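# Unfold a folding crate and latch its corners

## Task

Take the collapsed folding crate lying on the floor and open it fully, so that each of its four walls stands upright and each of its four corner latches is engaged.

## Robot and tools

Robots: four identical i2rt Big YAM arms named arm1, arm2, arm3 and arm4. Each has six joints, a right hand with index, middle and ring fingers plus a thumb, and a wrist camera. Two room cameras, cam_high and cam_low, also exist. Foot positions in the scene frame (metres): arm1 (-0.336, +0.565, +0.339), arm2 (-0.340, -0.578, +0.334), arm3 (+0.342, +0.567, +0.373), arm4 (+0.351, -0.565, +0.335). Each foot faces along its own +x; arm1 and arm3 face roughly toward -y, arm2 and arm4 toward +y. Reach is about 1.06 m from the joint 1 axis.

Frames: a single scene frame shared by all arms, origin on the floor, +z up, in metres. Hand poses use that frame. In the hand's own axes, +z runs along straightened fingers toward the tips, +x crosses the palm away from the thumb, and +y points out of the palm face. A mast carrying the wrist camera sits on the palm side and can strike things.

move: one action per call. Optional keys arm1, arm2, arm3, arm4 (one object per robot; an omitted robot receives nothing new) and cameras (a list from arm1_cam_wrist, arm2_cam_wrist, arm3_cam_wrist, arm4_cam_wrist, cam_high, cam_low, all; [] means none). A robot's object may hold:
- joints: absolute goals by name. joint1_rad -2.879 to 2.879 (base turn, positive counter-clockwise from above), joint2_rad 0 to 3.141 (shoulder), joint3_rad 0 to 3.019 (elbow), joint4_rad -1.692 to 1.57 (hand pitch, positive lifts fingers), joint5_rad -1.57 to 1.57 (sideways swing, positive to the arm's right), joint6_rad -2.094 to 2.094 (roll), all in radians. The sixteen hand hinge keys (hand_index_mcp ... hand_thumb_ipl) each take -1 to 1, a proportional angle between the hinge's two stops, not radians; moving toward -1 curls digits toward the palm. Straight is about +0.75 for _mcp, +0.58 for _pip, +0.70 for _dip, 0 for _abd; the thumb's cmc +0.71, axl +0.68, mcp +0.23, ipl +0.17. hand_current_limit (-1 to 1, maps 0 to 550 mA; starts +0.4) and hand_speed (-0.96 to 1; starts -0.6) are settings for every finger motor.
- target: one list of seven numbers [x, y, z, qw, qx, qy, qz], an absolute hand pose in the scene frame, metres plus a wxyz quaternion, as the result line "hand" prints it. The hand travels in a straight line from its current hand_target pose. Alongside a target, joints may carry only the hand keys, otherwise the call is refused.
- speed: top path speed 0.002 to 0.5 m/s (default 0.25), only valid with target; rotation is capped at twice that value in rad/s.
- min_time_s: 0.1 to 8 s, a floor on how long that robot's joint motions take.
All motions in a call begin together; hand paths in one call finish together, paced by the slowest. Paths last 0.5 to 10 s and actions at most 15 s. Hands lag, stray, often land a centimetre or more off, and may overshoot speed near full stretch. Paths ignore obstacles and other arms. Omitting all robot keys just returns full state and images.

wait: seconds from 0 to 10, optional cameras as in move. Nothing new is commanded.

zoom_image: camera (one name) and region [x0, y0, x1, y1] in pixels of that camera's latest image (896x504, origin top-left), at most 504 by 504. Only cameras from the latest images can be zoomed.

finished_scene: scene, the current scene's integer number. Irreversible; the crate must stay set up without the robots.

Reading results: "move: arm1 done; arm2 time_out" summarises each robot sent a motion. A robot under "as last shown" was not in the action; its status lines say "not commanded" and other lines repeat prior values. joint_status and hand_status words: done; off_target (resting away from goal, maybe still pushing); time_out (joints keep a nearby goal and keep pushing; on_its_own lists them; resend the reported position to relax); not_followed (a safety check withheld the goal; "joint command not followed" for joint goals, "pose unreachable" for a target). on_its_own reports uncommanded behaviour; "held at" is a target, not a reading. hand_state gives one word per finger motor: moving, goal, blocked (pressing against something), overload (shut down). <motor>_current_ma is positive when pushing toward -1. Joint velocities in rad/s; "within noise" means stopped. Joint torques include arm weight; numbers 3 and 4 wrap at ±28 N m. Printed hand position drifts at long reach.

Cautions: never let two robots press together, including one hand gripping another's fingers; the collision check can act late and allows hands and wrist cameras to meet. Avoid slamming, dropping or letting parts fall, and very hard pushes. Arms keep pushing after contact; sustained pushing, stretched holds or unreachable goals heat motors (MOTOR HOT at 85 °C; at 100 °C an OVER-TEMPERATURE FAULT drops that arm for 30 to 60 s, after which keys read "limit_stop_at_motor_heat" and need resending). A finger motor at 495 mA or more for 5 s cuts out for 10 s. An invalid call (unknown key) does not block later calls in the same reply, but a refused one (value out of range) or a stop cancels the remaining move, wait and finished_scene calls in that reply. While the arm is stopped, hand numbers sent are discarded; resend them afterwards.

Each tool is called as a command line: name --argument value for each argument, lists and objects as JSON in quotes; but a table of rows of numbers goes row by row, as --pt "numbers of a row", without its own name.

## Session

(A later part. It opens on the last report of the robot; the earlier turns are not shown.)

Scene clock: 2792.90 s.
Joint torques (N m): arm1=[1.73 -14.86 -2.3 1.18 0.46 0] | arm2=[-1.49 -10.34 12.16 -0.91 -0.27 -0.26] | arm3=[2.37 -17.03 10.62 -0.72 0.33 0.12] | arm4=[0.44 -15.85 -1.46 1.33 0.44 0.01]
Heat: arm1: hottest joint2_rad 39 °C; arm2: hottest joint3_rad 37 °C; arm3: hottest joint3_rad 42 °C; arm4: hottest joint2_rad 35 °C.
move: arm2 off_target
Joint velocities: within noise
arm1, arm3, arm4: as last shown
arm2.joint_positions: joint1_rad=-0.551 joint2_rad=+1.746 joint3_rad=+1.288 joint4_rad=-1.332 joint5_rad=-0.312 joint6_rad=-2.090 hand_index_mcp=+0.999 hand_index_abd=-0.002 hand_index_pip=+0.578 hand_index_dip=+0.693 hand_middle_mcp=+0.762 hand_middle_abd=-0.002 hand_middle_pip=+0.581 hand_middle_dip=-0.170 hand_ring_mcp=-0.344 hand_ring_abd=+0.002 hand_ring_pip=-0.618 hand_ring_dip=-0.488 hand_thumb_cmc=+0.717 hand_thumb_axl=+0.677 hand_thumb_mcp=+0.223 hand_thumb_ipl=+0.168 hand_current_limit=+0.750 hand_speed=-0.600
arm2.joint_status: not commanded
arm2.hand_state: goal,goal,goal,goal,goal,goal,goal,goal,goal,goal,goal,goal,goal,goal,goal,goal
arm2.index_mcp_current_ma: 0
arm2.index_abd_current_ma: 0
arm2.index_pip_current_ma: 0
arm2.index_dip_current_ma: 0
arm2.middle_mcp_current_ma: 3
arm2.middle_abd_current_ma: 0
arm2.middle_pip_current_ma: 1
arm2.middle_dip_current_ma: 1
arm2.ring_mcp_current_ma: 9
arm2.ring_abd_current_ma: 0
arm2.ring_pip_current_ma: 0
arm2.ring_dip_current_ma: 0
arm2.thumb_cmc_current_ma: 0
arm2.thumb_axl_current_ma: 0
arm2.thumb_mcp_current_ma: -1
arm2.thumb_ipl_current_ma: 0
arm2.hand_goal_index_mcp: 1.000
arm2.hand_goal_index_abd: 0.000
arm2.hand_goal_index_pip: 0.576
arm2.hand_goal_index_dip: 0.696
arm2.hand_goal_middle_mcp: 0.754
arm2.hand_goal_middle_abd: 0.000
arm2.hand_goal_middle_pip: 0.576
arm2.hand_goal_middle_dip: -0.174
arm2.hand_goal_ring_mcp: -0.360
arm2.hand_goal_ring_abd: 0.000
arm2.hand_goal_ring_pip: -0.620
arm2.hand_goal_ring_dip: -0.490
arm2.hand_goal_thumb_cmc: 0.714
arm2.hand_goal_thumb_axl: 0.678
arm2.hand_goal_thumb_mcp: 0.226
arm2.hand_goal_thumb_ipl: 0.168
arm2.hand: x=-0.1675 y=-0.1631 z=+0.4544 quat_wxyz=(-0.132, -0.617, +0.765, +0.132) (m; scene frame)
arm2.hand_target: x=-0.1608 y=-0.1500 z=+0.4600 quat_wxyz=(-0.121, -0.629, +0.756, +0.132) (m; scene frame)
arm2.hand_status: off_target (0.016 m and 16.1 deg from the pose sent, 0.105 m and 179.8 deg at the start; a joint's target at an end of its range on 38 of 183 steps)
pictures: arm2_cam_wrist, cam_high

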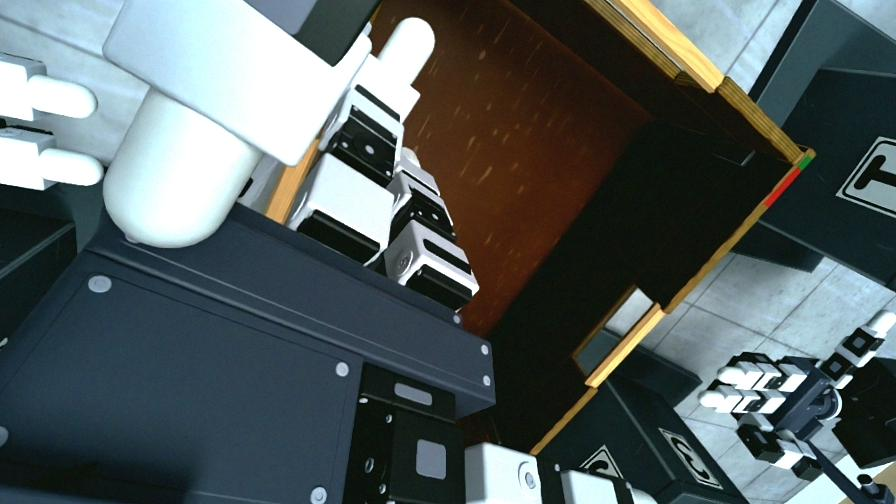

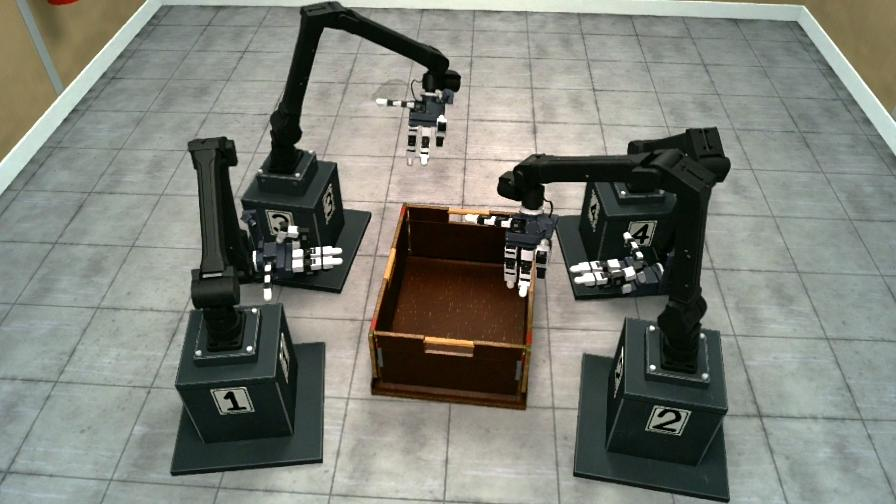

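move --arm2 '{"target": [-0.18, -0.115, 0.315, 0.132, 0.617, -0.765, -0.132], "speed": 0.2}'

move --arm2 '{"target": [-0.235, -0.115, 0.310, 0.132, 0.617, -0.765, -0.132], "speed": 0.05}' --cameras '["cam_high", "arm2_cam_wrist"]'

zoom_image --camera "cam_high" --region '[505, 330, 545, 390]'

Scene clock: 2802.20 s.
Joint torques (N m): arm1=[1.79 -14.92 -2.28 1.18 0.46 0] | arm2=[-1.61 -12.45 6.78 -0.18 -0.6 0.11] | arm3=[2.26 -17.03 10.62 -0.7 0.34 0.12] | arm4=[0.73 -16.03 -1.5 1.26 0.44 0.01]
Heat: arm1: hottest joint2_rad 39 °C; arm2: hottest joint3_rad 39 °C; arm3: hottest joint3_rad 42 °C; arm4: hottest joint2_rad 35 °C.
move: arm2 done
Joint velocities: within noise
arm1, arm3, arm4: as last shown
arm2.joint_positions: joint1_rad=-0.479 joint2_rad=+1.997 joint3_rad=+1.268 joint4_rad=-1.024 joint5_rad=-0.324 joint6_rad=-2.024 hand_index_mcp=+0.999 hand_index_abd=-0.002 hand_index_pip=+0.578 hand_index_dip=+0.693 hand_middle_mcp=+0.761 hand_middle_abd=-0.002 hand_middle_pip=+0.581 hand_middle_dip=-0.170 hand_ring_mcp=-0.344 hand_ring_abd=+0.002 hand_ring_pip=-0.618 hand_ring_dip=-0.488 hand_thumb_cmc=+0.717 hand_thumb_axl=+0.677 hand_thumb_mcp=+0.223 hand_thumb_ipl=+0.168 hand_current_limit=+0.750 hand_speed=-0.600
arm2.joint_status: not commanded
arm2.hand_state: goal,goal,goal,goal,goal,goal,goal,goal,goal,goal,goal,goal,goal,goal,goal,goal
arm2.index_mcp_current_ma: 0
arm2.index_abd_current_ma: 0
arm2.index_pip_current_ma: 0
arm2.index_dip_current_ma: 0
arm2.middle_mcp_current_ma: 2
arm2.middle_abd_current_ma: 0
arm2.middle_pip_current_ma: 1
arm2.middle_dip_current_ma: 1
arm2.ring_mcp_current_ma: 9
arm2.ring_abd_current_ma: 0
arm2.ring_pip_current_ma: 0
arm2.ring_dip_current_ma: 0
arm2.thumb_cmc_current_ma: 0
arm2.thumb_axl_current_ma: 0
arm2.thumb_mcp_current_ma: -1
arm2.thumb_ipl_current_ma: 0
arm2.hand_goal_index_mcp: 1.000
arm2.hand_goal_index_abd: 0.000
arm2.hand_goal_index_pip: 0.576
arm2.hand_goal_index_dip: 0.696
arm2.hand_goal_middle_mcp: 0.754
arm2.hand_goal_middle_abd: 0.000
arm2.hand_goal_middle_pip: 0.576
arm2.hand_goal_middle_dip: -0.174
arm2.hand_goal_ring_mcp: -0.360
arm2.hand_goal_ring_abd: 0.000
arm2.hand_goal_ring_pip: -0.620
arm2.hand_goal_ring_dip: -0.490
arm2.hand_goal_thumb_cmc: 0.714
arm2.hand_goal_thumb_axl: 0.678
arm2.hand_goal_thumb_mcp: 0.226
arm2.hand_goal_thumb_ipl: 0.168
arm2.hand: x=-0.1757 y=-0.1168 z=+0.3229 quat_wxyz=(-0.125, -0.621, +0.762, +0.133) (m; scene frame)
arm2.hand_target: x=-0.1800 y=-0.1152 z=+0.3151 quat_wxyz=(-0.132, -0.617, +0.765, +0.132) (m; scene frame)
arm2.hand_status: done (0.009 m and 1.0 deg from the pose sent, 0.148 m and 0.0 deg at the start)
pictures: none

Scene clock: 2804.00 s.
Joint torques (N m): arm1=[1.73 -14.86 -2.28 1.18 0.46 0] | arm2=[-1.67 -13.63 5.55 -0.12 -0.59 0.08] | arm3=[2.43 -17.08 10.63 -0.7 0.34 0.12] | arm4=[0.62 -16.15 -1.46 1.26 0.44 0.01]
Heat: arm1: hottest joint2_rad 39 °C; arm2: hottest joint3_rad 39 °C; arm3: hottest joint3_rad 42 °C; arm4: hottest joint2_rad 35 °C.
move: arm2 done
Joint velocities: within noise
arm1, arm3, arm4: as last shown
arm2.joint_positions: joint1_rad=-0.386 joint2_rad=+1.973 joint3_rad=+1.169 joint4_rad=-0.935 joint5_rad=-0.341 joint6_rad=-1.927 hand_index_mcp=+0.999 hand_index_abd=-0.002 hand_index_pip=+0.578 hand_index_dip=+0.693 hand_middle_mcp=+0.761 hand_middle_abd=-0.002 hand_middle_pip=+0.581 hand_middle_dip=-0.170 hand_ring_mcp=-0.344 hand_ring_abd=+0.002 hand_ring_pip=-0.618 hand_ring_dip=-0.488 hand_thumb_cmc=+0.717 hand_thumb_axl=+0.677 hand_thumb_mcp=+0.223 hand_thumb_ipl=+0.168 hand_current_limit=+0.750 hand_speed=-0.600
arm2.joint_status: not commanded
arm2.hand_state: goal,goal,goal,goal,goal,goal,goal,goal,goal,goal,goal,goal,goal,goal,goal,goal
arm2.index_mcp_current_ma: 0
arm2.index_abd_current_ma: 0
arm2.index_pip_current_ma: 0
arm2.index_dip_current_ma: 0
arm2.middle_mcp_current_ma: 2
arm2.middle_abd_current_ma: 0
arm2.middle_pip_current_ma: 1
arm2.middle_dip_current_ma: 1
arm2.ring_mcp_current_ma: 9
arm2.ring_abd_current_ma: 0
arm2.ring_pip_current_ma: 0
arm2.ring_dip_current_ma: 0
arm2.thumb_cmc_current_ma: 0
arm2.thumb_axl_current_ma: 0
arm2.thumb_mcp_current_ma: -1
arm2.thumb_ipl_current_ma: 0
arm2.hand_goal_index_mcp: 1.000
arm2.hand_goal_index_abd: 0.000
arm2.hand_goal_index_pip: 0.576
arm2.hand_goal_index_dip: 0.696
arm2.hand_goal_middle_mcp: 0.754
arm2.hand_goal_middle_abd: 0.000
arm2.hand_goal_middle_pip: 0.576
arm2.hand_goal_middle_dip: -0.174
arm2.hand_goal_ring_mcp: -0.360
arm2.hand_goal_ring_abd: 0.000
arm2.hand_goal_ring_pip: -0.620
arm2.hand_goal_ring_dip: -0.490
arm2.hand_goal_thumb_cmc: 0.714
arm2.hand_goal_thumb_axl: 0.678
arm2.hand_goal_thumb_mcp: 0.226
arm2.hand_goal_thumb_ipl: 0.168
arm2.hand: x=-0.2303 y=-0.1150 z=+0.3079 quat_wxyz=(-0.133, -0.620, +0.762, +0.131) (m; scene frame)
arm2.hand_target: x=-0.2349 y=-0.1150 z=+0.3100 quat_wxyz=(-0.132, -0.617, +0.765, +0.132) (m; scene frame)
arm2.hand_status: done (0.005 m and 0.5 deg from the pose sent, 0.061 m and 1.0 deg at the start)
pictures: arm2_cam_wrist, cam_high

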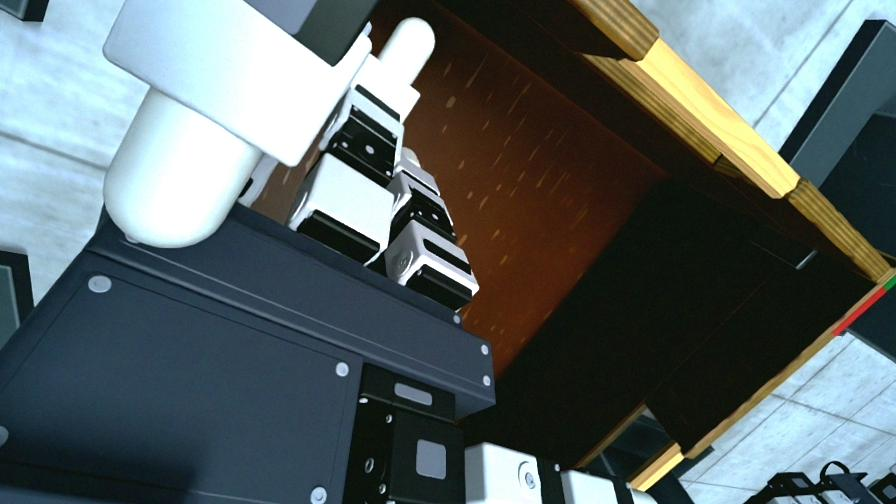

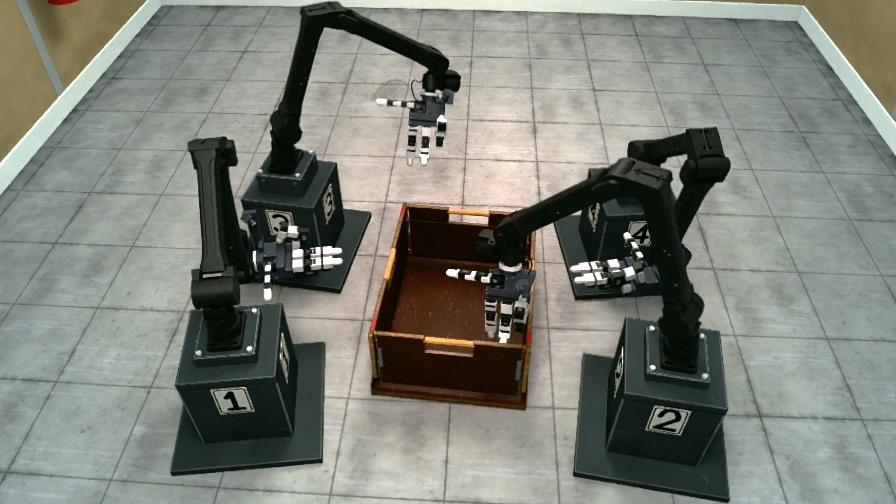

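Scaled by 8.400.

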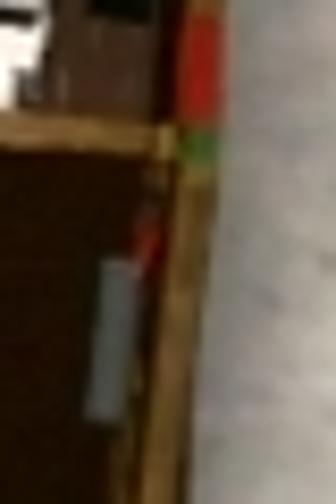

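move --arm2 '{"target": [-0.275, -0.115, 0.305, 0.132, 0.617, -0.765, -0.132], "speed": 0.05}'

move --arm2 '{"target": [-0.300, -0.115, 0.305, 0.132, 0.617, -0.765, -0.132], "speed": 0.05}' --cameras '["cam_high", "arm2_cam_wrist"]'

zoom_image --camera "cam_high" --region '[505, 330, 545, 390]'

Scene clock: 2809.23 s.
Joint torques (N m): arm1=[1.79 -14.92 -2.28 1.17 0.45 0.01] | arm2=[-0.73 -12.86 5.29 -0.06 -0.67 0.13] | arm3=[2.32 -17.03 10.62 -0.72 0.33 0.12] | arm4=[0.56 -15.91 -1.5 1.32 0.45 0]
Heat: arm1: hottest joint2_rad 38 °C; arm2: hottest joint3_rad 39 °C; arm3: hottest joint3_rad 42 °C; arm4: hottest joint2_rad 35 °C.
move: arm2 off_target
Joint velocities: within noise
arm1, arm3, arm4: as last shown
arm2.joint_positions: joint1_rad=-0.322 joint2_rad=+1.940 joint3_rad=+1.102 joint4_rad=-0.867 joint5_rad=-0.351 joint6_rad=-1.850 hand_index_mcp=+0.999 hand_index_abd=-0.002 hand_index_pip=+0.578 hand_index_dip=+0.693 hand_middle_mcp=+0.770 hand_middle_abd=-0.003 hand_middle_pip=+0.580 hand_middle_dip=-0.176 hand_ring_mcp=-0.344 hand_ring_abd=+0.002 hand_ring_pip=-0.618 hand_ring_dip=-0.488 hand_thumb_cmc=+0.717 hand_thumb_axl=+0.677 hand_thumb_mcp=+0.223 hand_thumb_ipl=+0.168 hand_current_limit=+0.750 hand_speed=-0.600
arm2.joint_status: not commanded
arm2.hand_state: goal,goal,goal,goal,goal,goal,goal,goal,goal,goal,goal,goal,goal,goal,goal,goal
arm2.index_mcp_current_ma: 0
arm2.index_abd_current_ma: 0
arm2.index_pip_current_ma: 0
arm2.index_dip_current_ma: 0
arm2.middle_mcp_current_ma: 9
arm2.middle_abd_current_ma: 0
arm2.middle_pip_current_ma: 1
arm2.middle_dip_current_ma: 0
arm2.ring_mcp_current_ma: 9
arm2.ring_abd_current_ma: 0
arm2.ring_pip_current_ma: 0
arm2.ring_dip_current_ma: 0
arm2.thumb_cmc_current_ma: 0
arm2.thumb_axl_current_ma: 0
arm2.thumb_mcp_current_ma: -1
arm2.thumb_ipl_current_ma: 0
arm2.hand_goal_index_mcp: 1.000
arm2.hand_goal_index_abd: 0.000
arm2.hand_goal_index_pip: 0.576
arm2.hand_goal_index_dip: 0.696
arm2.hand_goal_middle_mcp: 0.754
arm2.hand_goal_middle_abd: 0.000
arm2.hand_goal_middle_pip: 0.576
arm2.hand_goal_middle_dip: -0.174
arm2.hand_goal_ring_mcp: -0.360
arm2.hand_goal_ring_abd: 0.000
arm2.hand_goal_ring_pip: -0.620
arm2.hand_goal_ring_dip: -0.490
arm2.hand_goal_thumb_cmc: 0.714
arm2.hand_goal_thumb_axl: 0.678
arm2.hand_goal_thumb_mcp: 0.226
arm2.hand_goal_thumb_ipl: 0.168
arm2.hand: x=-0.2644 y=-0.1143 z=+0.3047 quat_wxyz=(-0.129, -0.617, +0.765, +0.132) (m; scene frame)
arm2.hand_target: x=-0.2749 y=-0.1151 z=+0.3050 quat_wxyz=(-0.132, -0.617, +0.765, +0.132) (m; scene frame)
arm2.hand_status: off_target (0.011 m and 0.4 deg from the pose sent, 0.045 m and 0.5 deg at the start)
pictures: none

Scene clock: 2810.40 s.
Joint torques (N m): arm1=[1.79 -14.86 -2.29 1.18 0.46 0.01] | arm2=[1.32 -11.81 4.82 0.02 -1.33 0.17] | arm3=[2.26 -17.08 10.62 -0.73 0.33 0.13] | arm4=[0.38 -16.09 -1.43 1.31 0.45 0]
Heat: arm1: hottest joint2_rad 38 °C; arm2: hottest joint3_rad 39 °C; arm3: hottest joint3_rad 42 °C; arm4: hottest joint2_rad 35 °C.
move: arm2 off_target
Joint velocities: within noise
arm1, arm4: as last shown
arm2.joint_positions: joint1_rad=-0.298 joint2_rad=+1.906 joint3_rad=+1.070 joint4_rad=-0.835 joint5_rad=-0.340 joint6_rad=-1.803 hand_index_mcp=+0.999 hand_index_abd=-0.002 hand_index_pip=+0.578 hand_index_dip=+0.693 hand_middle_mcp=+0.817 hand_middle_abd=-0.010 hand_middle_pip=+0.595 hand_middle_dip=-0.186 hand_ring_mcp=-0.344 hand_ring_abd=+0.002 hand_ring_pip=-0.618 hand_ring_dip=-0.488 hand_thumb_cmc=+0.717 hand_thumb_axl=+0.677 hand_thumb_mcp=+0.223 hand_thumb_ipl=+0.168 hand_current_limit=+0.750 hand_speed=-0.600
arm2.joint_status: not commanded
arm2.hand_state: goal,goal,goal,goal,blocked,goal,goal,goal,goal,goal,goal,goal,goal,goal,goal,goal
arm2.index_mcp_current_ma: 0
arm2.index_abd_current_ma: 0
arm2.index_pip_current_ma: 0
arm2.index_dip_current_ma: 0
arm2.middle_mcp_current_ma: 99
arm2.middle_abd_current_ma: -3
arm2.middle_pip_current_ma: 10
arm2.middle_dip_current_ma: -5
arm2.ring_mcp_current_ma: 9
arm2.ring_abd_current_ma: 0
arm2.ring_pip_current_ma: 0
arm2.ring_dip_current_ma: 0
arm2.thumb_cmc_current_ma: 0
arm2.thumb_axl_current_ma: 0
arm2.thumb_mcp_current_ma: -1
arm2.thumb_ipl_current_ma: 0
arm2.hand_goal_index_mcp: 1.000
arm2.hand_goal_index_abd: 0.000
arm2.hand_goal_index_pip: 0.576
arm2.hand_goal_index_dip: 0.696
arm2.hand_goal_middle_mcp: 0.754
arm2.hand_goal_middle_abd: 0.000
arm2.hand_goal_middle_pip: 0.576
arm2.hand_goal_middle_dip: -0.174
arm2.hand_goal_ring_mcp: -0.360
arm2.hand_goal_ring_abd: 0.000
arm2.hand_goal_ring_pip: -0.620
arm2.hand_goal_ring_dip: -0.490
arm2.hand_goal_thumb_cmc: 0.714
arm2.hand_goal_thumb_axl: 0.678
arm2.hand_goal_thumb_mcp: 0.226
arm2.hand_goal_thumb_ipl: 0.168
arm2.hand: x=-0.2740 y=-0.1126 z=+0.3095 quat_wxyz=(-0.116, -0.612, +0.771, +0.130) (m; scene frame)
arm2.hand_target: x=-0.2991 y=-0.1160 z=+0.3051 quat_wxyz=(-0.132, -0.617, +0.765, +0.131) (m; scene frame)
arm2.hand_status: off_target (0.027 m and 2.1 deg from the pose sent, 0.036 m and 0.3 deg at the start)
arm3.joint_positions: joint1_rad=+0.609 joint2_rad=+1.945 joint3_rad=+1.376 joint4_rad=-1.298 joint5_rad=+0.390 joint6_rad=+2.039 hand_index_mcp=+0.999 hand_index_abd=-0.003 hand_index_pip=+0.574 hand_index_dip=+0.693 hand_middle_mcp=+0.763 hand_middle_abd=-0.004 hand_middle_pip=+0.581 hand_middle_dip=-0.170 hand_ring_mcp=-0.342 hand_ring_abd=-0.003 hand_ring_pip=-0.618 hand_ring_dip=-0.487 hand_thumb_cmc=+0.717 hand_thumb_axl=+0.677 hand_thumb_mcp=+0.223 hand_thumb_ipl=+0.168 hand_current_limit=+0.750 hand_speed=-0.600
arm3.joint_status: not commanded
arm3.hand_state: goal,goal,goal,goal,goal,goal,goal,goal,goal,goal,goal,goal,goal,goal,goal,goal
arm3.index_mcp_current_ma: 0
arm3.index_abd_current_ma: 0
arm3.index_pip_current_ma: 0
arm3.index_dip_current_ma: 0
arm3.middle_mcp_current_ma: 3
arm3.middle_abd_current_ma: 0
arm3.middle_pip_current_ma: 1
arm3.middle_dip_current_ma: 1
arm3.ring_mcp_current_ma: 10
arm3.ring_abd_current_ma: 0
arm3.ring_pip_current_ma: 0
arm3.ring_dip_current_ma: 0
arm3.thumb_cmc_current_ma: 0
arm3.thumb_axl_current_ma: 0
arm3.thumb_mcp_current_ma: -1
arm3.thumb_ipl_current_ma: 0
arm3.hand_goal_index_mcp: 1.000
arm3.hand_goal_index_abd: 0.000
arm3.hand_goal_index_pip: 0.576
arm3.hand_goal_index_dip: 0.696
arm3.hand_goal_middle_mcp: 0.754
arm3.hand_goal_middle_abd: 0.000
arm3.hand_goal_middle_pip: 0.576
arm3.hand_goal_middle_dip: -0.174
arm3.hand_goal_ring_mcp: -0.360
arm3.hand_goal_ring_abd: 0.000
arm3.hand_goal_ring_pip: -0.620
arm3.hand_goal_ring_dip: -0.490
arm3.hand_goal_thumb_cmc: 0.714
arm3.hand_goal_thumb_axl: 0.678
arm3.hand_goal_thumb_mcp: 0.226
arm3.hand_goal_thumb_ipl: 0.168
arm3.hand: x=+0.4297 y=+0.1300 z=+0.4466 quat_wxyz=(+0.142, +0.712, -0.661, -0.192) (m; scene frame)
arm3.hand_target: x=+0.4398 y=+0.1205 z=+0.4601 quat_wxyz=(+0.149, +0.708, -0.668, -0.174) (m; scene frame)
arm3.hand_status: not commanded
pictures: arm2_cam_wrist, cam_high

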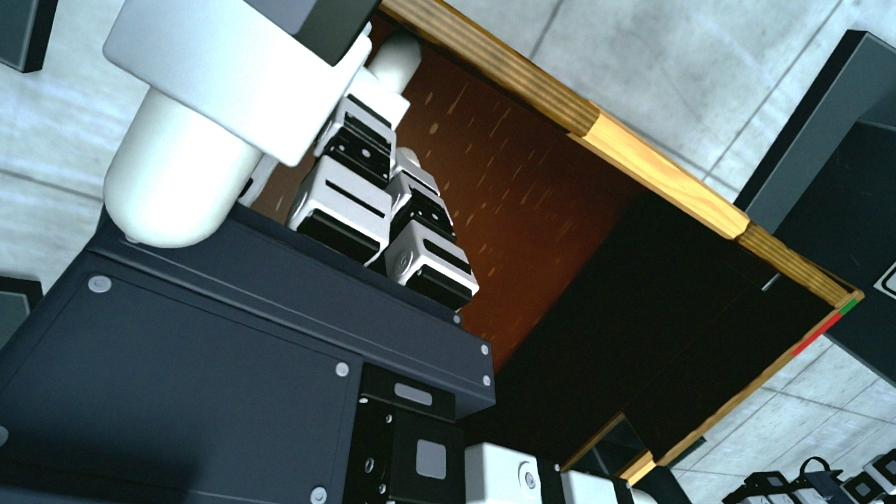

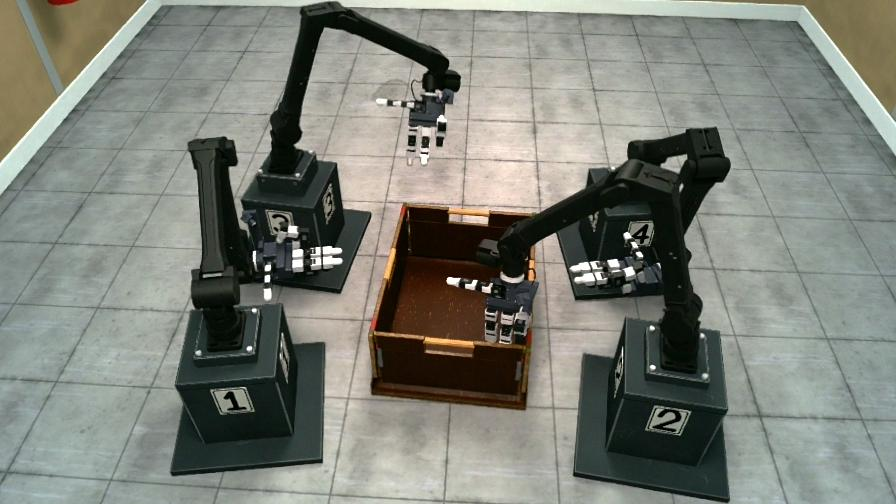

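Scaled by 8.400.

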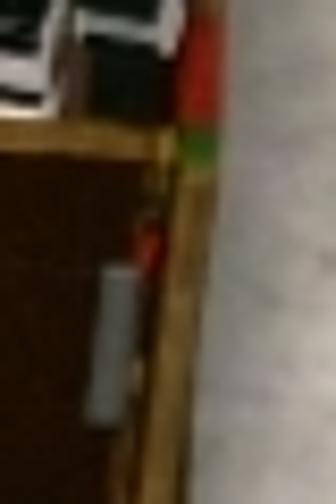

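move --arm2 '{"target": [-0.335, -0.115, 0.300, 0.132, 0.617, -0.765, -0.132], "speed": 0.05}' --cameras '["cam_high"]'

zoom_image --camera "cam_high" --region '[505, 330, 545, 390]'

zoom_image --camera "cam_high" --region '[365, 325, 395, 375]'

Scene clock: 2822.70 s.
Joint torques (N m): arm1=[1.79 -14.86 -2.26 1.18 0.45 0.01] | arm2=[4.07 -9.88 4.4 0.43 -2.27 0.22] | arm3=[2.26 -16.97 10.62 -0.73 0.34 0.13] | arm4=[0.56 -16.03 -1.46 1.32 0.44 0.01]
Heat: arm1: hottest joint2_rad 38 °C; arm2: hottest joint3_rad 38 °C; arm3: hottest joint3_rad 42 °C; arm4: hottest joint2_rad 35 °C.
move: arm2 off_target
Joint velocities: within noise
arm1, arm3, arm4: as last shown
arm2.joint_positions: joint1_rad=-0.262 joint2_rad=+1.862 joint3_rad=+1.028 joint4_rad=-0.789 joint5_rad=-0.322 joint6_rad=-1.736 hand_index_mcp=+0.999 hand_index_abd=-0.002 hand_index_pip=+0.578 hand_index_dip=+0.693 hand_middle_mcp=+0.881 hand_middle_abd=-0.027 hand_middle_pip=+0.611 hand_middle_dip=-0.209 hand_ring_mcp=-0.344 hand_ring_abd=+0.002 hand_ring_pip=-0.618 hand_ring_dip=-0.488 hand_thumb_cmc=+0.717 hand_thumb_axl=+0.677 hand_thumb_mcp=+0.223 hand_thumb_ipl=+0.168 hand_current_limit=+0.750 hand_speed=-0.600
arm2.joint_status: not commanded
arm2.hand_state: goal,goal,goal,goal,blocked,blocked,blocked,blocked,goal,goal,goal,goal,goal,goal,goal,goal
arm2.index_mcp_current_ma: 0
arm2.index_abd_current_ma: 0
arm2.index_pip_current_ma: 0
arm2.index_dip_current_ma: 0
arm2.middle_mcp_current_ma: 333
arm2.middle_abd_current_ma: -16
arm2.middle_pip_current_ma: 31
arm2.middle_dip_current_ma: -31
arm2.ring_mcp_current_ma: 9
arm2.ring_abd_current_ma: 0
arm2.ring_pip_current_ma: 0
arm2.ring_dip_current_ma: 0
arm2.thumb_cmc_current_ma: 0
arm2.thumb_axl_current_ma: 0
arm2.thumb_mcp_current_ma: -1
arm2.thumb_ipl_current_ma: 0
arm2.hand_goal_index_mcp: 1.000
arm2.hand_goal_index_abd: 0.000
arm2.hand_goal_index_pip: 0.576
arm2.hand_goal_index_dip: 0.696
arm2.hand_goal_middle_mcp: 0.754
arm2.hand_goal_middle_abd: 0.000
arm2.hand_goal_middle_pip: 0.576
arm2.hand_goal_middle_dip: -0.174
arm2.hand_goal_ring_mcp: -0.360
arm2.hand_goal_ring_abd: 0.000
arm2.hand_goal_ring_pip: -0.620
arm2.hand_goal_ring_dip: -0.490
arm2.hand_goal_thumb_cmc: 0.714
arm2.hand_goal_thumb_axl: 0.678
arm2.hand_goal_thumb_mcp: 0.226
arm2.hand_goal_thumb_ipl: 0.168
arm2.hand: x=-0.2875 y=-0.1105 z=+0.3141 quat_wxyz=(-0.098, -0.605, +0.780, +0.128) (m; scene frame)
arm2.hand_target: x=-0.3320 y=-0.1183 z=+0.3014 quat_wxyz=(-0.132, -0.617, +0.765, +0.130) (m; scene frame)
arm2.hand_status: off_target (0.050 m and 4.6 deg from the pose sent, 0.062 m and 2.1 deg at the start)
pictures: cam_high

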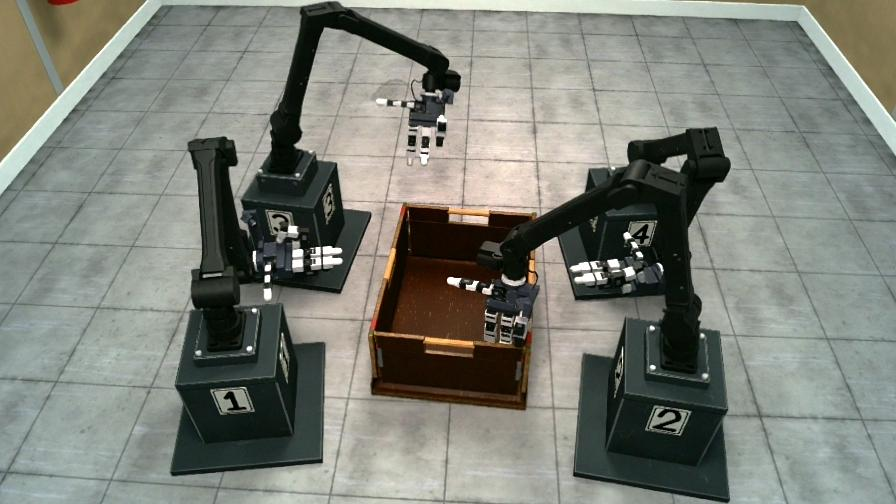

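Scaled by 8.400.

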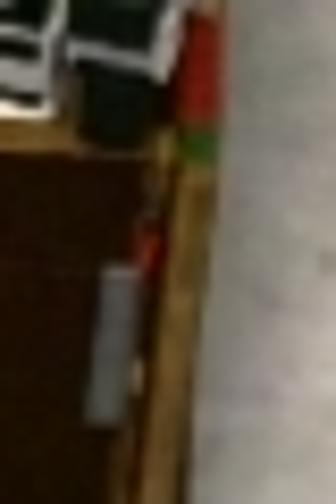

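Scaled by 10.080.

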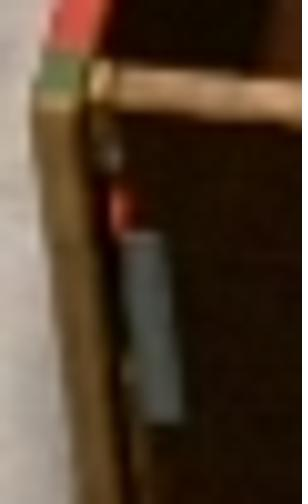

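move --arm2 '{"target": [-0.22, -0.115, 0.34, 0.132, 0.617, -0.765, -0.132], "speed": 0.15}'

move --arm2 '{"target": [-0.30, -0.42, 0.60, 0.0, 0.6717, -0.7408, 0.0], "speed": 0.3}' --arm1 '{"target": [-0.12, 0.38, 0.55, 0.2161, 0.9751, -0.0477, -0.0106], "speed": 0.3, "joints": {"hand_index_mcp": 0.548, "hand_index_pip": 0.576, "hand_index_dip": -0.03, "hand_middle_mcp": 0.48, "hand_middle_pip": -1.0, "hand_middle_dip": -1.0, "hand_ring_mcp": 0.48, "hand_ring_pip": -1.0, "hand_ring_dip": -1.0, "hand_thumb_cmc": -0.5}}' --cameras '["cam_high"]'

Scene clock: 2855.77 s.
Joint torques (N m): arm1=[1.73 -14.86 -2.29 1.16 0.46 0.01] | arm2=[-2.49 -10.93 10.1 -0.85 -0.34 -0.27] | arm3=[2.32 -17.08 10.62 -0.72 0.34 0.12] | arm4=[0.56 -15.97 -1.46 1.28 0.44 0.01]
Heat: arm1: hottest joint2_rad 37 °C; arm2: hottest joint3_rad 36 °C; arm3: hottest joint3_rad 43 °C; arm4: hottest joint2_rad 35 °C.
move: arm2 off_target
Joint velocities: within noise
arm1, arm3, arm4: as last shown
arm2.joint_positions: joint1_rad=-0.403 joint2_rad=+1.900 joint3_rad=+1.154 joint4_rad=-1.007 joint5_rad=-0.343 joint6_rad=-1.920 hand_index_mcp=+0.999 hand_index_abd=-0.002 hand_index_pip=+0.578 hand_index_dip=+0.693 hand_middle_mcp=+0.762 hand_middle_abd=+0.003 hand_middle_pip=+0.581 hand_middle_dip=-0.170 hand_ring_mcp=-0.344 hand_ring_abd=+0.002 hand_ring_pip=-0.618 hand_ring_dip=-0.488 hand_thumb_cmc=+0.717 hand_thumb_axl=+0.677 hand_thumb_mcp=+0.223 hand_thumb_ipl=+0.168 hand_current_limit=+0.750 hand_speed=-0.600
arm2.joint_status: not commanded
arm2.hand_state: goal,goal,goal,goal,goal,goal,goal,goal,goal,goal,goal,goal,goal,goal,goal,goal
arm2.index_mcp_current_ma: 0
arm2.index_abd_current_ma: 0
arm2.index_pip_current_ma: 0
arm2.index_dip_current_ma: 0
arm2.middle_mcp_current_ma: 2
arm2.middle_abd_current_ma: 0
arm2.middle_pip_current_ma: 1
arm2.middle_dip_current_ma: 1
arm2.ring_mcp_current_ma: 9
arm2.ring_abd_current_ma: 0
arm2.ring_pip_current_ma: 0
arm2.ring_dip_current_ma: 0
arm2.thumb_cmc_current_ma: 0
arm2.thumb_axl_current_ma: 0
arm2.thumb_mcp_current_ma: -1
arm2.thumb_ipl_current_ma: 0
arm2.hand_goal_index_mcp: 1.000
arm2.hand_goal_index_abd: 0.000
arm2.hand_goal_index_pip: 0.576
arm2.hand_goal_index_dip: 0.696
arm2.hand_goal_middle_mcp: 0.754
arm2.hand_goal_middle_abd: 0.000
arm2.hand_goal_middle_pip: 0.576
arm2.hand_goal_middle_dip: -0.174
arm2.hand_goal_ring_mcp: -0.360
arm2.hand_goal_ring_abd: 0.000
arm2.hand_goal_ring_pip: -0.620
arm2.hand_goal_ring_dip: -0.490
arm2.hand_goal_thumb_cmc: 0.714
arm2.hand_goal_thumb_axl: 0.678
arm2.hand_goal_thumb_mcp: 0.226
arm2.hand_goal_thumb_ipl: 0.168
arm2.hand: x=-0.2283 y=-0.1262 z=+0.3390 quat_wxyz=(-0.139, -0.609, +0.770, +0.130) (m; scene frame)
arm2.hand_target: x=-0.2202 y=-0.1154 z=+0.3400 quat_wxyz=(-0.132, -0.617, +0.765, +0.132) (m; scene frame)
arm2.hand_status: off_target (0.014 m and 1.3 deg from the pose sent, 0.072 m and 4.5 deg at the start)
pictures: none

Scene clock: 2860.23 s.
Joint torques (N m): arm1=[-0.67 -3.25 14.08 -0.12 0.55 0.08] | arm2=[-3.02 -0.5 12.92 -0.12 0.17 -0.22] | arm3=[2.32 -17.03 10.62 -0.73 0.33 0.12] | arm4=[0.5 -15.85 -1.46 1.28 0.44 0.01]
Heat: arm1: hottest joint2_rad 37 °C; arm2: hottest joint3_rad 37 °C; arm3: hottest joint3_rad 43 °C; arm4: hottest joint2_rad 35 °C.
move: arm1 off_target; arm2 off_target
Joint velocities: within noise
arm1.joint_positions: joint1_rad=+1.278 joint2_rad=+1.012 joint3_rad=+0.744 joint4_rad=-1.322 joint5_rad=+0.443 joint6_rad=+1.510 hand_index_mcp=+0.561 hand_index_abd=-0.002 hand_index_pip=+0.576 hand_index_dip=-0.027 hand_middle_mcp=+0.495 hand_middle_abd=-0.001 hand_middle_pip=-0.913 hand_middle_dip=-0.783 hand_ring_mcp=+0.485 hand_ring_abd=+0.001 hand_ring_pip=-0.909 hand_ring_dip=-0.786 hand_thumb_cmc=-0.498 hand_thumb_axl=+0.677 hand_thumb_mcp=+0.224 hand_thumb_ipl=+0.168 hand_current_limit=+0.750 hand_speed=-0.600
arm1.joint_status: hand_middle_pip off_target (ended at -0.913, target -1.000); hand_middle_dip off_target (ended at -0.783, target -1.000); hand_ring_pip off_target (ended at -0.909, target -1.000); hand_ring_dip off_target (ended at -0.786, target -1.000); the others done
arm1.hand_state: goal,goal,goal,goal,goal,goal,blocked,blocked,goal,goal,blocked,blocked,goal,goal,goal,goal
arm1.index_mcp_current_ma: 4
arm1.index_abd_current_ma: 0
arm1.index_pip_current_ma: 0
arm1.index_dip_current_ma: 0
arm1.middle_mcp_current_ma: 5
arm1.middle_abd_current_ma: 0
arm1.middle_pip_current_ma: 124
arm1.middle_dip_current_ma: 481
arm1.ring_mcp_current_ma: 1
arm1.ring_abd_current_ma: 0
arm1.ring_pip_current_ma: 134
arm1.ring_dip_current_ma: 481
arm1.thumb_cmc_current_ma: 0
arm1.thumb_axl_current_ma: 0
arm1.thumb_mcp_current_ma: 0
arm1.thumb_ipl_current_ma: 0
arm1.hand_goal_index_mcp: 0.548
arm1.hand_goal_index_abd: 0.000
arm1.hand_goal_index_pip: 0.576
arm1.hand_goal_index_dip: -0.030
arm1.hand_goal_middle_mcp: 0.480
arm1.hand_goal_middle_abd: 0.000
arm1.hand_goal_middle_pip: -1.000
arm1.hand_goal_middle_dip: -1.000
arm1.hand_goal_ring_mcp: 0.480
arm1.hand_goal_ring_abd: 0.000
arm1.hand_goal_ring_pip: -1.000
arm1.hand_goal_ring_dip: -1.000
arm1.hand_goal_thumb_cmc: -0.500
arm1.hand_goal_thumb_axl: 0.678
arm1.hand_goal_thumb_mcp: 0.226
arm1.hand_goal_thumb_ipl: 0.168
arm1.hand: x=-0.1322 y=+0.3848 z=+0.5330 quat_wxyz=(+0.217, +0.975, -0.032, -0.028) (m; scene frame)
arm1.hand_target: x=-0.1207 y=+0.3802 z=+0.5499 quat_wxyz=(+0.217, +0.975, -0.047, -0.010) (m; scene frame)
arm1.hand_status: off_target (0.021 m and 2.7 deg from the pose sent, 0.240 m and 66.9 deg at the start; pose on its path clipped on 85 of 134 steps)
arm2.joint_positions: joint1_rad=-0.539 joint2_rad=+0.686 joint3_rad=+0.896 joint4_rad=-1.692 joint5_rad=+0.069 joint6_rad=-2.090 hand_index_mcp=+0.997 hand_index_abd=-0.002 hand_index_pip=+0.577 hand_index_dip=+0.693 hand_middle_mcp=+0.755 hand_middle_abd=+0.003 hand_middle_pip=+0.579 hand_middle_dip=-0.170 hand_ring_mcp=-0.344 hand_ring_abd=+0.002 hand_ring_pip=-0.618 hand_ring_dip=-0.488 hand_thumb_cmc=+0.716 hand_thumb_axl=+0.677 hand_thumb_mcp=+0.223 hand_thumb_ipl=+0.168 hand_current_limit=+0.750 hand_speed=-0.600
arm2.joint_status: not commanded
arm2.hand_state: goal,goal,goal,goal,goal,goal,goal,goal,goal,goal,goal,goal,goal,goal,goal,goal
arm2.index_mcp_current_ma: 0
arm2.index_abd_current_ma: 0
arm2.index_pip_current_ma: 0
arm2.index_dip_current_ma: 0
arm2.middle_mcp_current_ma: 0
arm2.middle_abd_current_ma: 0
arm2.middle_pip_current_ma: 0
arm2.middle_dip_current_ma: 1
arm2.ring_mcp_current_ma: 9
arm2.ring_abd_current_ma: 0
arm2.ring_pip_current_ma: 0
arm2.ring_dip_current_ma: 0
arm2.thumb_cmc_current_ma: 0
arm2.thumb_axl_current_ma: 0
arm2.thumb_mcp_current_ma: -1
arm2.thumb_ipl_current_ma: 0
arm2.hand_goal_index_mcp: 1.000
arm2.hand_goal_index_abd: 0.000
arm2.hand_goal_index_pip: 0.576
arm2.hand_goal_index_dip: 0.696
arm2.hand_goal_middle_mcp: 0.754
arm2.hand_goal_middle_abd: 0.000
arm2.hand_goal_middle_pip: 0.576
arm2.hand_goal_middle_dip: -0.174
arm2.hand_goal_ring_mcp: -0.360
arm2.hand_goal_ring_abd: 0.000
arm2.hand_goal_ring_pip: -0.620
arm2.hand_goal_ring_dip: -0.490
arm2.hand_goal_thumb_cmc: 0.714
arm2.hand_goal_thumb_axl: 0.678
arm2.hand_goal_thumb_mcp: 0.226
arm2.hand_goal_thumb_ipl: 0.168
arm2.hand: x=-0.3050 y=-0.4197 z=+0.5826 quat_wxyz=(+0.052, -0.644, +0.763, -0.026) (m; scene frame)
arm2.hand_target: x=-0.3009 y=-0.4183 z=+0.5984 quat_wxyz=(+0.072, -0.645, +0.761, -0.026) (m; scene frame)
arm2.hand_status: off_target (0.018 m and 7.8 deg from the pose sent, 0.399 m and 23.2 deg at the start; a joint's target at an end of its range on 61 of 109 steps)
arm3: as last shown
arm4.joint_positions: joint1_rad=+1.630 joint2_rad=+2.428 joint3_rad=+0.646 joint4_rad=+1.558 joint5_rad=+1.559 joint6_rad=+0.213 hand_index_mcp=+0.761 hand_index_abd=-0.003 hand_index_pip=+0.576 hand_index_dip=+0.694 hand_middle_mcp=+0.762 hand_middle_abd=-0.003 hand_middle_pip=+0.579 hand_middle_dip=+0.694 hand_ring_mcp=-0.358 hand_ring_abd=+0.001 hand_ring_pip=-0.620 hand_ring_dip=-0.488 hand_thumb_cmc=+0.721 hand_thumb_axl=+0.677 hand_thumb_mcp=+0.224 hand_thumb_ipl=+0.168 hand_current_limit=+0.750 hand_speed=-0.600
arm4.joint_status: not commanded
arm4.hand_state: goal,goal,goal,goal,goal,goal,goal,goal,goal,goal,goal,goal,goal,goal,goal,goal
arm4.index_mcp_current_ma: 2
arm4.index_abd_current_ma: 0
arm4.index_pip_current_ma: 0
arm4.index_dip_current_ma: 0
arm4.middle_mcp_current_ma: 2
arm4.middle_abd_current_ma: 0
arm4.middle_pip_current_ma: 0
arm4.middle_dip_current_ma: 0
arm4.ring_mcp_current_ma: 0
arm4.ring_abd_current_ma: 0
arm4.ring_pip_current_ma: 0
arm4.ring_dip_current_ma: 0
arm4.thumb_cmc_current_ma: 1
arm4.thumb_axl_current_ma: 0
arm4.thumb_mcp_current_ma: 0
arm4.thumb_ipl_current_ma: 0
arm4.hand_goal_index_mcp: 0.754
arm4.hand_goal_index_abd: 0.000
arm4.hand_goal_index_pip: 0.576
arm4.hand_goal_index_dip: 0.696
arm4.hand_goal_middle_mcp: 0.754
arm4.hand_goal_middle_abd: 0.000
arm4.hand_goal_middle_pip: 0.576
arm4.hand_goal_middle_dip: 0.696
arm4.hand_goal_ring_mcp: -0.360
arm4.hand_goal_ring_abd: 0.000
arm4.hand_goal_ring_pip: -0.620
arm4.hand_goal_ring_dip: -0.490
arm4.hand_goal_thumb_cmc: 0.714
arm4.hand_goal_thumb_axl: 0.678
arm4.hand_goal_thumb_mcp: 0.226
arm4.hand_goal_thumb_ipl: 0.168
arm4.hand: x=-0.0020 y=-0.4557 z=+0.3538 quat_wxyz=(-0.065, -0.078, +0.703, +0.703) (m; scene frame)
arm4.hand_target: x=-0.0003 y=-0.4589 z=+0.3597 quat_wxyz=(-0.074, -0.075, +0.704, +0.703) (m; scene frame)
arm4.hand_status: not commanded
pictures: cam_high

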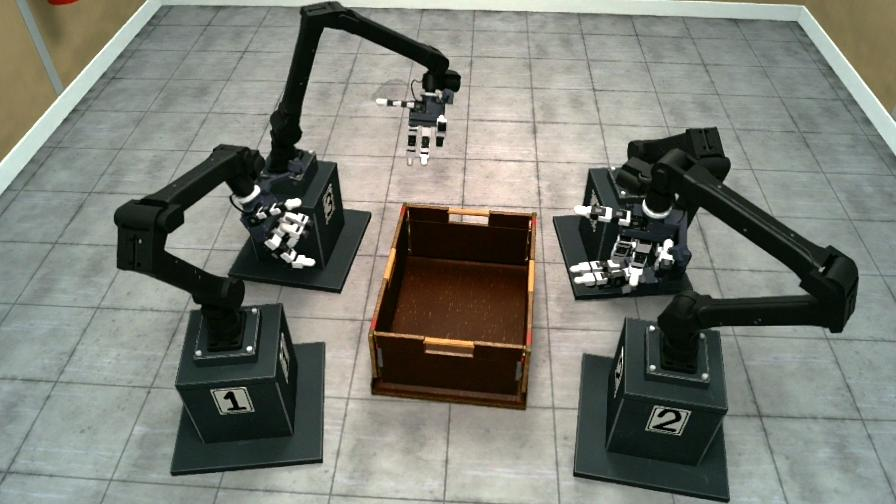

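move --arm1 '{"target": [-0.20, 0.10, 0.50, 0.2161, 0.9751, -0.0477, -0.0106], "speed": 0.3, "joints": {"hand_middle_pip": -0.88, "hand_middle_dip": -0.74, "hand_ring_pip": -0.88, "hand_ring_dip": -0.74}}'

move --arm1 '{"target": [-0.20, -0.09, 0.38, 0.2161, 0.9751, -0.0477, -0.0106], "speed": 0.25}' --cameras '["cam_high", "arm1_cam_wrist"]'

Scene clock: 2865.67 s.
Joint torques (N m): arm1=[-0.56 -8.18 13.9 1.48 0.25 -0.09] | arm2=[-3.08 -0.56 12.9 -0.12 0.17 -0.22] | arm3=[2.26 -17.03 10.62 -0.72 0.33 0.13] | arm4=[0.44 -15.97 -1.44 1.32 0.45 0.01]
Heat: arm1: hottest joint2_rad 36 °C; arm2: hottest joint3_rad 39 °C; arm3: hottest joint3_rad 43 °C; arm4: hottest joint2_rad 35 °C.
move: arm1 off_target
Joint velocities: within noise
arm1.joint_positions: joint1_rad=+0.354 joint2_rad=+1.291 joint3_rad=+0.814 joint4_rad=-0.777 joint5_rad=+0.250 joint6_rad=+0.563 hand_index_mcp=+0.559 hand_index_abd=-0.002 hand_index_pip=+0.576 hand_index_dip=-0.027 hand_middle_mcp=+0.494 hand_middle_abd=-0.001 hand_middle_pip=-0.877 hand_middle_dip=-0.743 hand_ring_mcp=+0.485 hand_ring_abd=+0.001 hand_ring_pip=-0.876 hand_ring_dip=-0.743 hand_thumb_cmc=-0.498 hand_thumb_axl=+0.677 hand_thumb_mcp=+0.224 hand_thumb_ipl=+0.168 hand_current_limit=+0.750 hand_speed=-0.600
arm1.joint_status: all done
arm1.hand_state: goal,goal,goal,goal,goal,goal,goal,goal,goal,goal,goal,goal,goal,goal,goal,goal
arm1.index_mcp_current_ma: 3
arm1.index_abd_current_ma: 0
arm1.index_pip_current_ma: 0
arm1.index_dip_current_ma: 0
arm1.middle_mcp_current_ma: 4
arm1.middle_abd_current_ma: 0
arm1.middle_pip_current_ma: 0
arm1.middle_dip_current_ma: 0
arm1.ring_mcp_current_ma: 1
arm1.ring_abd_current_ma: 0
arm1.ring_pip_current_ma: 0
arm1.ring_dip_current_ma: 0
arm1.thumb_cmc_current_ma: 0
arm1.thumb_axl_current_ma: 0
arm1.thumb_mcp_current_ma: 0
arm1.thumb_ipl_current_ma: 0
arm1.hand_goal_index_mcp: 0.548
arm1.hand_goal_index_abd: 0.000
arm1.hand_goal_index_pip: 0.576
arm1.hand_goal_index_dip: -0.030
arm1.hand_goal_middle_mcp: 0.480
arm1.hand_goal_middle_abd: 0.000
arm1.hand_goal_middle_pip: -0.880
arm1.hand_goal_middle_dip: -0.740
arm1.hand_goal_ring_mcp: 0.480
arm1.hand_goal_ring_abd: 0.000
arm1.hand_goal_ring_pip: -0.880
arm1.hand_goal_ring_dip: -0.740
arm1.hand_goal_thumb_cmc: -0.500
arm1.hand_goal_thumb_axl: 0.678
arm1.hand_goal_thumb_mcp: 0.226
arm1.hand_goal_thumb_ipl: 0.168
arm1.hand: x=-0.2058 y=+0.1227 z=+0.4809 quat_wxyz=(+0.197, +0.979, -0.042, -0.023) (m; scene frame)
arm1.hand_target: x=-0.2005 y=+0.1016 z=+0.5007 quat_wxyz=(+0.217, +0.975, -0.048, -0.011) (m; scene frame)
arm1.hand_status: off_target (0.030 m and 2.7 deg from the pose sent, 0.295 m and 2.7 deg at the start)
arm2, arm3, arm4: as last shown
pictures: none

Scene clock: 2867.60 s.
Joint torques (N m): arm1=[-0.44 -17.61 12.33 1.39 0.14 -0.08] | arm2=[-3.02 -0.56 12.89 -0.13 0.17 -0.21] | arm3=[2.32 -17.08 10.62 -0.69 0.33 0.12] | arm4=[0.67 -15.97 -1.44 1.35 0.45 0.01]
Heat: arm1: hottest joint2_rad 36 °C; arm2: hottest joint3_rad 39 °C; arm3: hottest joint3_rad 43 °C; arm4: hottest joint2_rad 35 °C.
move: arm1 off_target
Joint velocities: within noise
arm1.joint_positions: joint1_rad=+0.180 joint2_rad=+1.874 joint3_rad=+1.179 joint4_rad=-0.506 joint5_rad=+0.185 joint6_rad=+0.398 hand_index_mcp=+0.559 hand_index_abd=-0.002 hand_index_pip=+0.576 hand_index_dip=-0.027 hand_middle_mcp=+0.494 hand_middle_abd=-0.001 hand_middle_pip=-0.877 hand_middle_dip=-0.743 hand_ring_mcp=+0.485 hand_ring_abd=+0.001 hand_ring_pip=-0.876 hand_ring_dip=-0.743 hand_thumb_cmc=-0.498 hand_thumb_axl=+0.677 hand_thumb_mcp=+0.224 hand_thumb_ipl=+0.168 hand_current_limit=+0.750 hand_speed=-0.600
arm1.joint_status: not commanded
arm1.hand_state: goal,goal,goal,goal,goal,goal,goal,goal,goal,goal,goal,goal,goal,goal,goal,goal
arm1.index_mcp_current_ma: 3
arm1.index_abd_current_ma: 0
arm1.index_pip_current_ma: 0
arm1.index_dip_current_ma: 0
arm1.middle_mcp_current_ma: 4
arm1.middle_abd_current_ma: 0
arm1.middle_pip_current_ma: 0
arm1.middle_dip_current_ma: 0
arm1.ring_mcp_current_ma: 1
arm1.ring_abd_current_ma: 0
arm1.ring_pip_current_ma: 0
arm1.ring_dip_current_ma: 0
arm1.thumb_cmc_current_ma: 0
arm1.thumb_axl_current_ma: 0
arm1.thumb_mcp_current_ma: 0
arm1.thumb_ipl_current_ma: 0
arm1.hand_goal_index_mcp: 0.548
arm1.hand_goal_index_abd: 0.000
arm1.hand_goal_index_pip: 0.576
arm1.hand_goal_index_dip: -0.030
arm1.hand_goal_middle_mcp: 0.480
arm1.hand_goal_middle_abd: 0.000
arm1.hand_goal_middle_pip: -0.880
arm1.hand_goal_middle_dip: -0.740
arm1.hand_goal_ring_mcp: 0.480
arm1.hand_goal_ring_abd: 0.000
arm1.hand_goal_ring_pip: -0.880
arm1.hand_goal_ring_dip: -0.740
arm1.hand_goal_thumb_cmc: -0.500
arm1.hand_goal_thumb_axl: 0.678
arm1.hand_goal_thumb_mcp: 0.226
arm1.hand_goal_thumb_ipl: 0.168
arm1.hand: x=-0.1995 y=-0.0684 z=+0.3722 quat_wxyz=(+0.203, +0.978, -0.044, -0.016) (m; scene frame)
arm1.hand_target: x=-0.2003 y=-0.0888 z=+0.3805 quat_wxyz=(+0.216, +0.975, -0.048, -0.011) (m; scene frame)
arm1.hand_status: off_target (0.023 m and 1.7 deg from the pose sent, 0.235 m and 2.8 deg at the start)
arm2, arm3, arm4: as last shown
pictures: arm1_cam_wrist, cam_high

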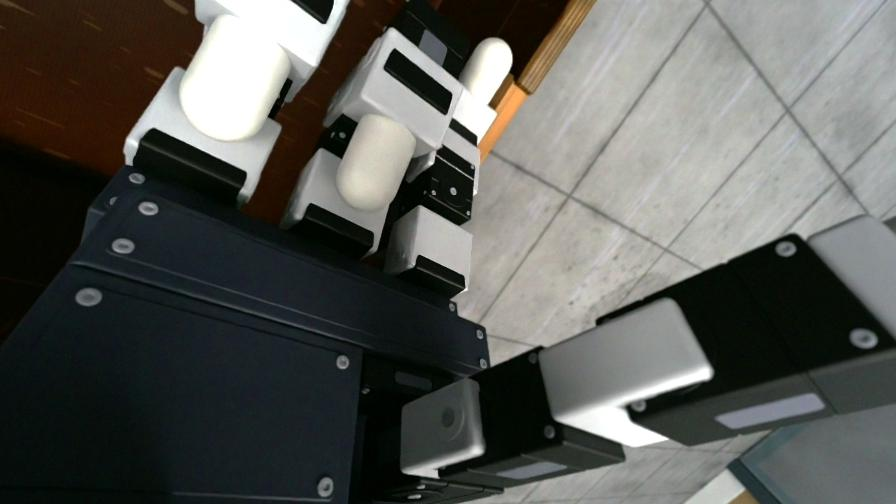

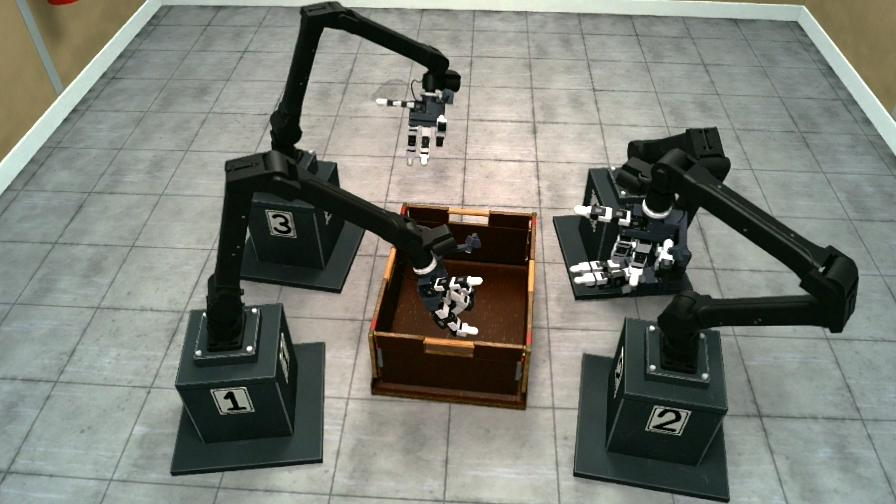

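move --arm1 '{"target": [-0.215, -0.14, 0.25, 0.2161, 0.9751, -0.0477, -0.0106], "speed": 0.2}' --cameras '["cam_high", "arm1_cam_wrist"]'

zoom_image --camera "arm1_cam_wrist" --region '[450, 0, 850, 300]'

Scene clock: 2872.03 s.
Joint torques (N m): arm1=[-0.56 -20.78 10.39 1.62 0.13 -0.08] | arm2=[-3.14 -0.56 12.92 -0.13 0.17 -0.22] | arm3=[2.32 -17.08 10.63 -0.73 0.33 0.12] | arm4=[0.62 -16.15 -1.44 1.32 0.43 0.01]
Heat: arm1: hottest joint2_rad 37 °C; arm2: hottest joint3_rad 40 °C; arm3: hottest joint3_rad 43 °C; arm4: hottest joint2_rad 35 °C.
move: arm1 off_target
Joint velocities: within noise
arm1.joint_positions: joint1_rad=+0.128 joint2_rad=+2.193 joint3_rad=+1.303 joint4_rad=-0.302 joint5_rad=+0.164 joint6_rad=+0.349 hand_index_mcp=+0.558 hand_index_abd=-0.003 hand_index_pip=+0.576 hand_index_dip=-0.027 hand_middle_mcp=+0.494 hand_middle_abd=-0.001 hand_middle_pip=-0.877 hand_middle_dip=-0.743 hand_ring_mcp=+0.485 hand_ring_abd=+0.001 hand_ring_pip=-0.876 hand_ring_dip=-0.743 hand_thumb_cmc=-0.498 hand_thumb_axl=+0.677 hand_thumb_mcp=+0.224 hand_thumb_ipl=+0.168 hand_current_limit=+0.750 hand_speed=-0.600
arm1.joint_status: not commanded
arm1.hand_state: goal,goal,goal,goal,goal,goal,goal,goal,goal,goal,goal,goal,goal,goal,goal,goal
arm1.index_mcp_current_ma: 2
arm1.index_abd_current_ma: 0
arm1.index_pip_current_ma: 0
arm1.index_dip_current_ma: 0
arm1.middle_mcp_current_ma: 4
arm1.middle_abd_current_ma: 0
arm1.middle_pip_current_ma: 0
arm1.middle_dip_current_ma: 0
arm1.ring_mcp_current_ma: 1
arm1.ring_abd_current_ma: 0
arm1.ring_pip_current_ma: 0
arm1.ring_dip_current_ma: 0
arm1.thumb_cmc_current_ma: 0
arm1.thumb_axl_current_ma: 0
arm1.thumb_mcp_current_ma: 0
arm1.thumb_ipl_current_ma: 0
arm1.hand_goal_index_mcp: 0.548
arm1.hand_goal_index_abd: 0.000
arm1.hand_goal_index_pip: 0.576
arm1.hand_goal_index_dip: -0.030
arm1.hand_goal_middle_mcp: 0.480
arm1.hand_goal_middle_abd: 0.000
arm1.hand_goal_middle_pip: -0.880
arm1.hand_goal_middle_dip: -0.740
arm1.hand_goal_ring_mcp: 0.480
arm1.hand_goal_ring_abd: 0.000
arm1.hand_goal_ring_pip: -0.880
arm1.hand_goal_ring_dip: -0.740
arm1.hand_goal_thumb_cmc: -0.500
arm1.hand_goal_thumb_axl: 0.678
arm1.hand_goal_thumb_mcp: 0.226
arm1.hand_goal_thumb_ipl: 0.168
arm1.hand: x=-0.2106 y=-0.1207 z=+0.2477 quat_wxyz=(+0.203, +0.978, -0.043, -0.015) (m; scene frame)
arm1.hand_target: x=-0.2153 y=-0.1390 z=+0.2506 quat_wxyz=(+0.216, +0.975, -0.048, -0.011) (m; scene frame)
arm1.hand_status: off_target (0.020 m and 1.7 deg from the pose sent, 0.142 m and 1.7 deg at the start)
arm2, arm3, arm4: as last shown
pictures: arm1_cam_wrist, cam_high

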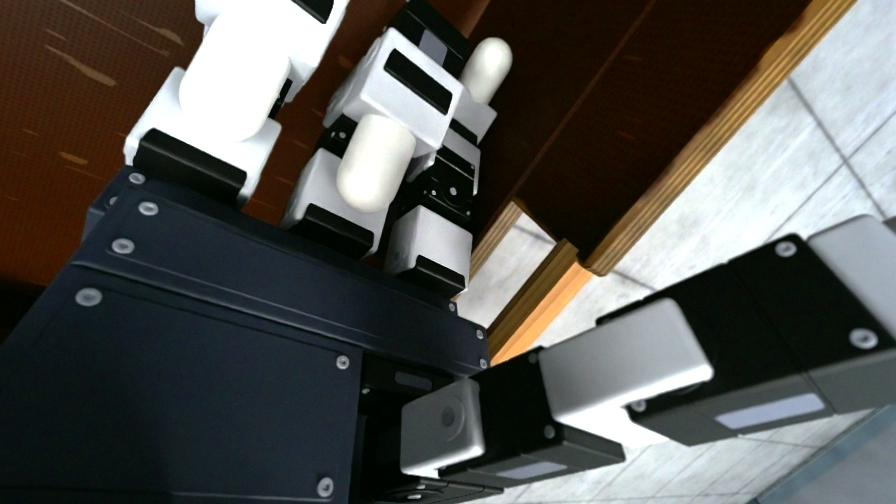

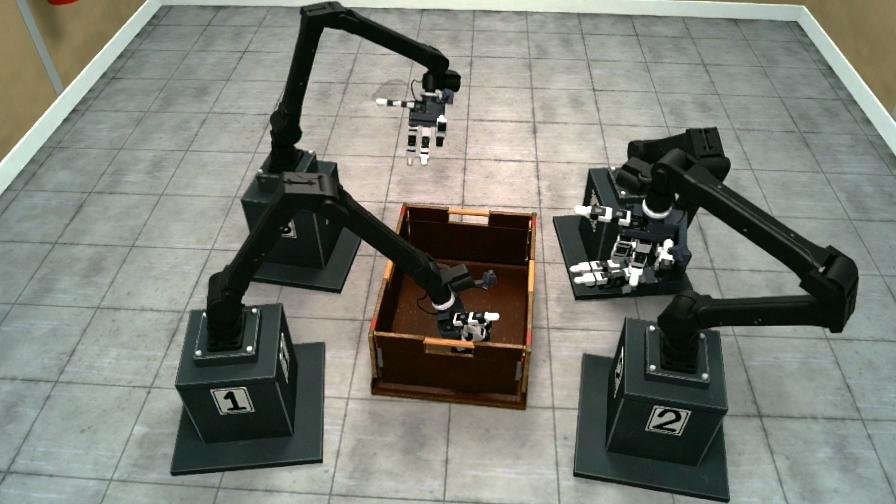

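Scaled by 1.260.

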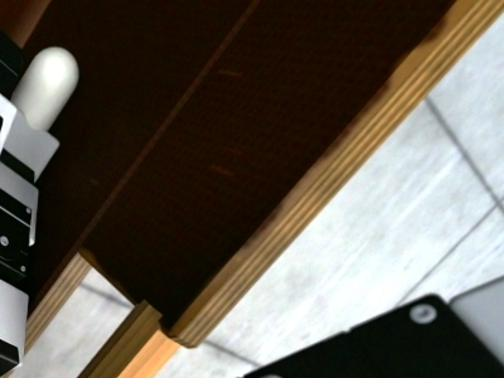

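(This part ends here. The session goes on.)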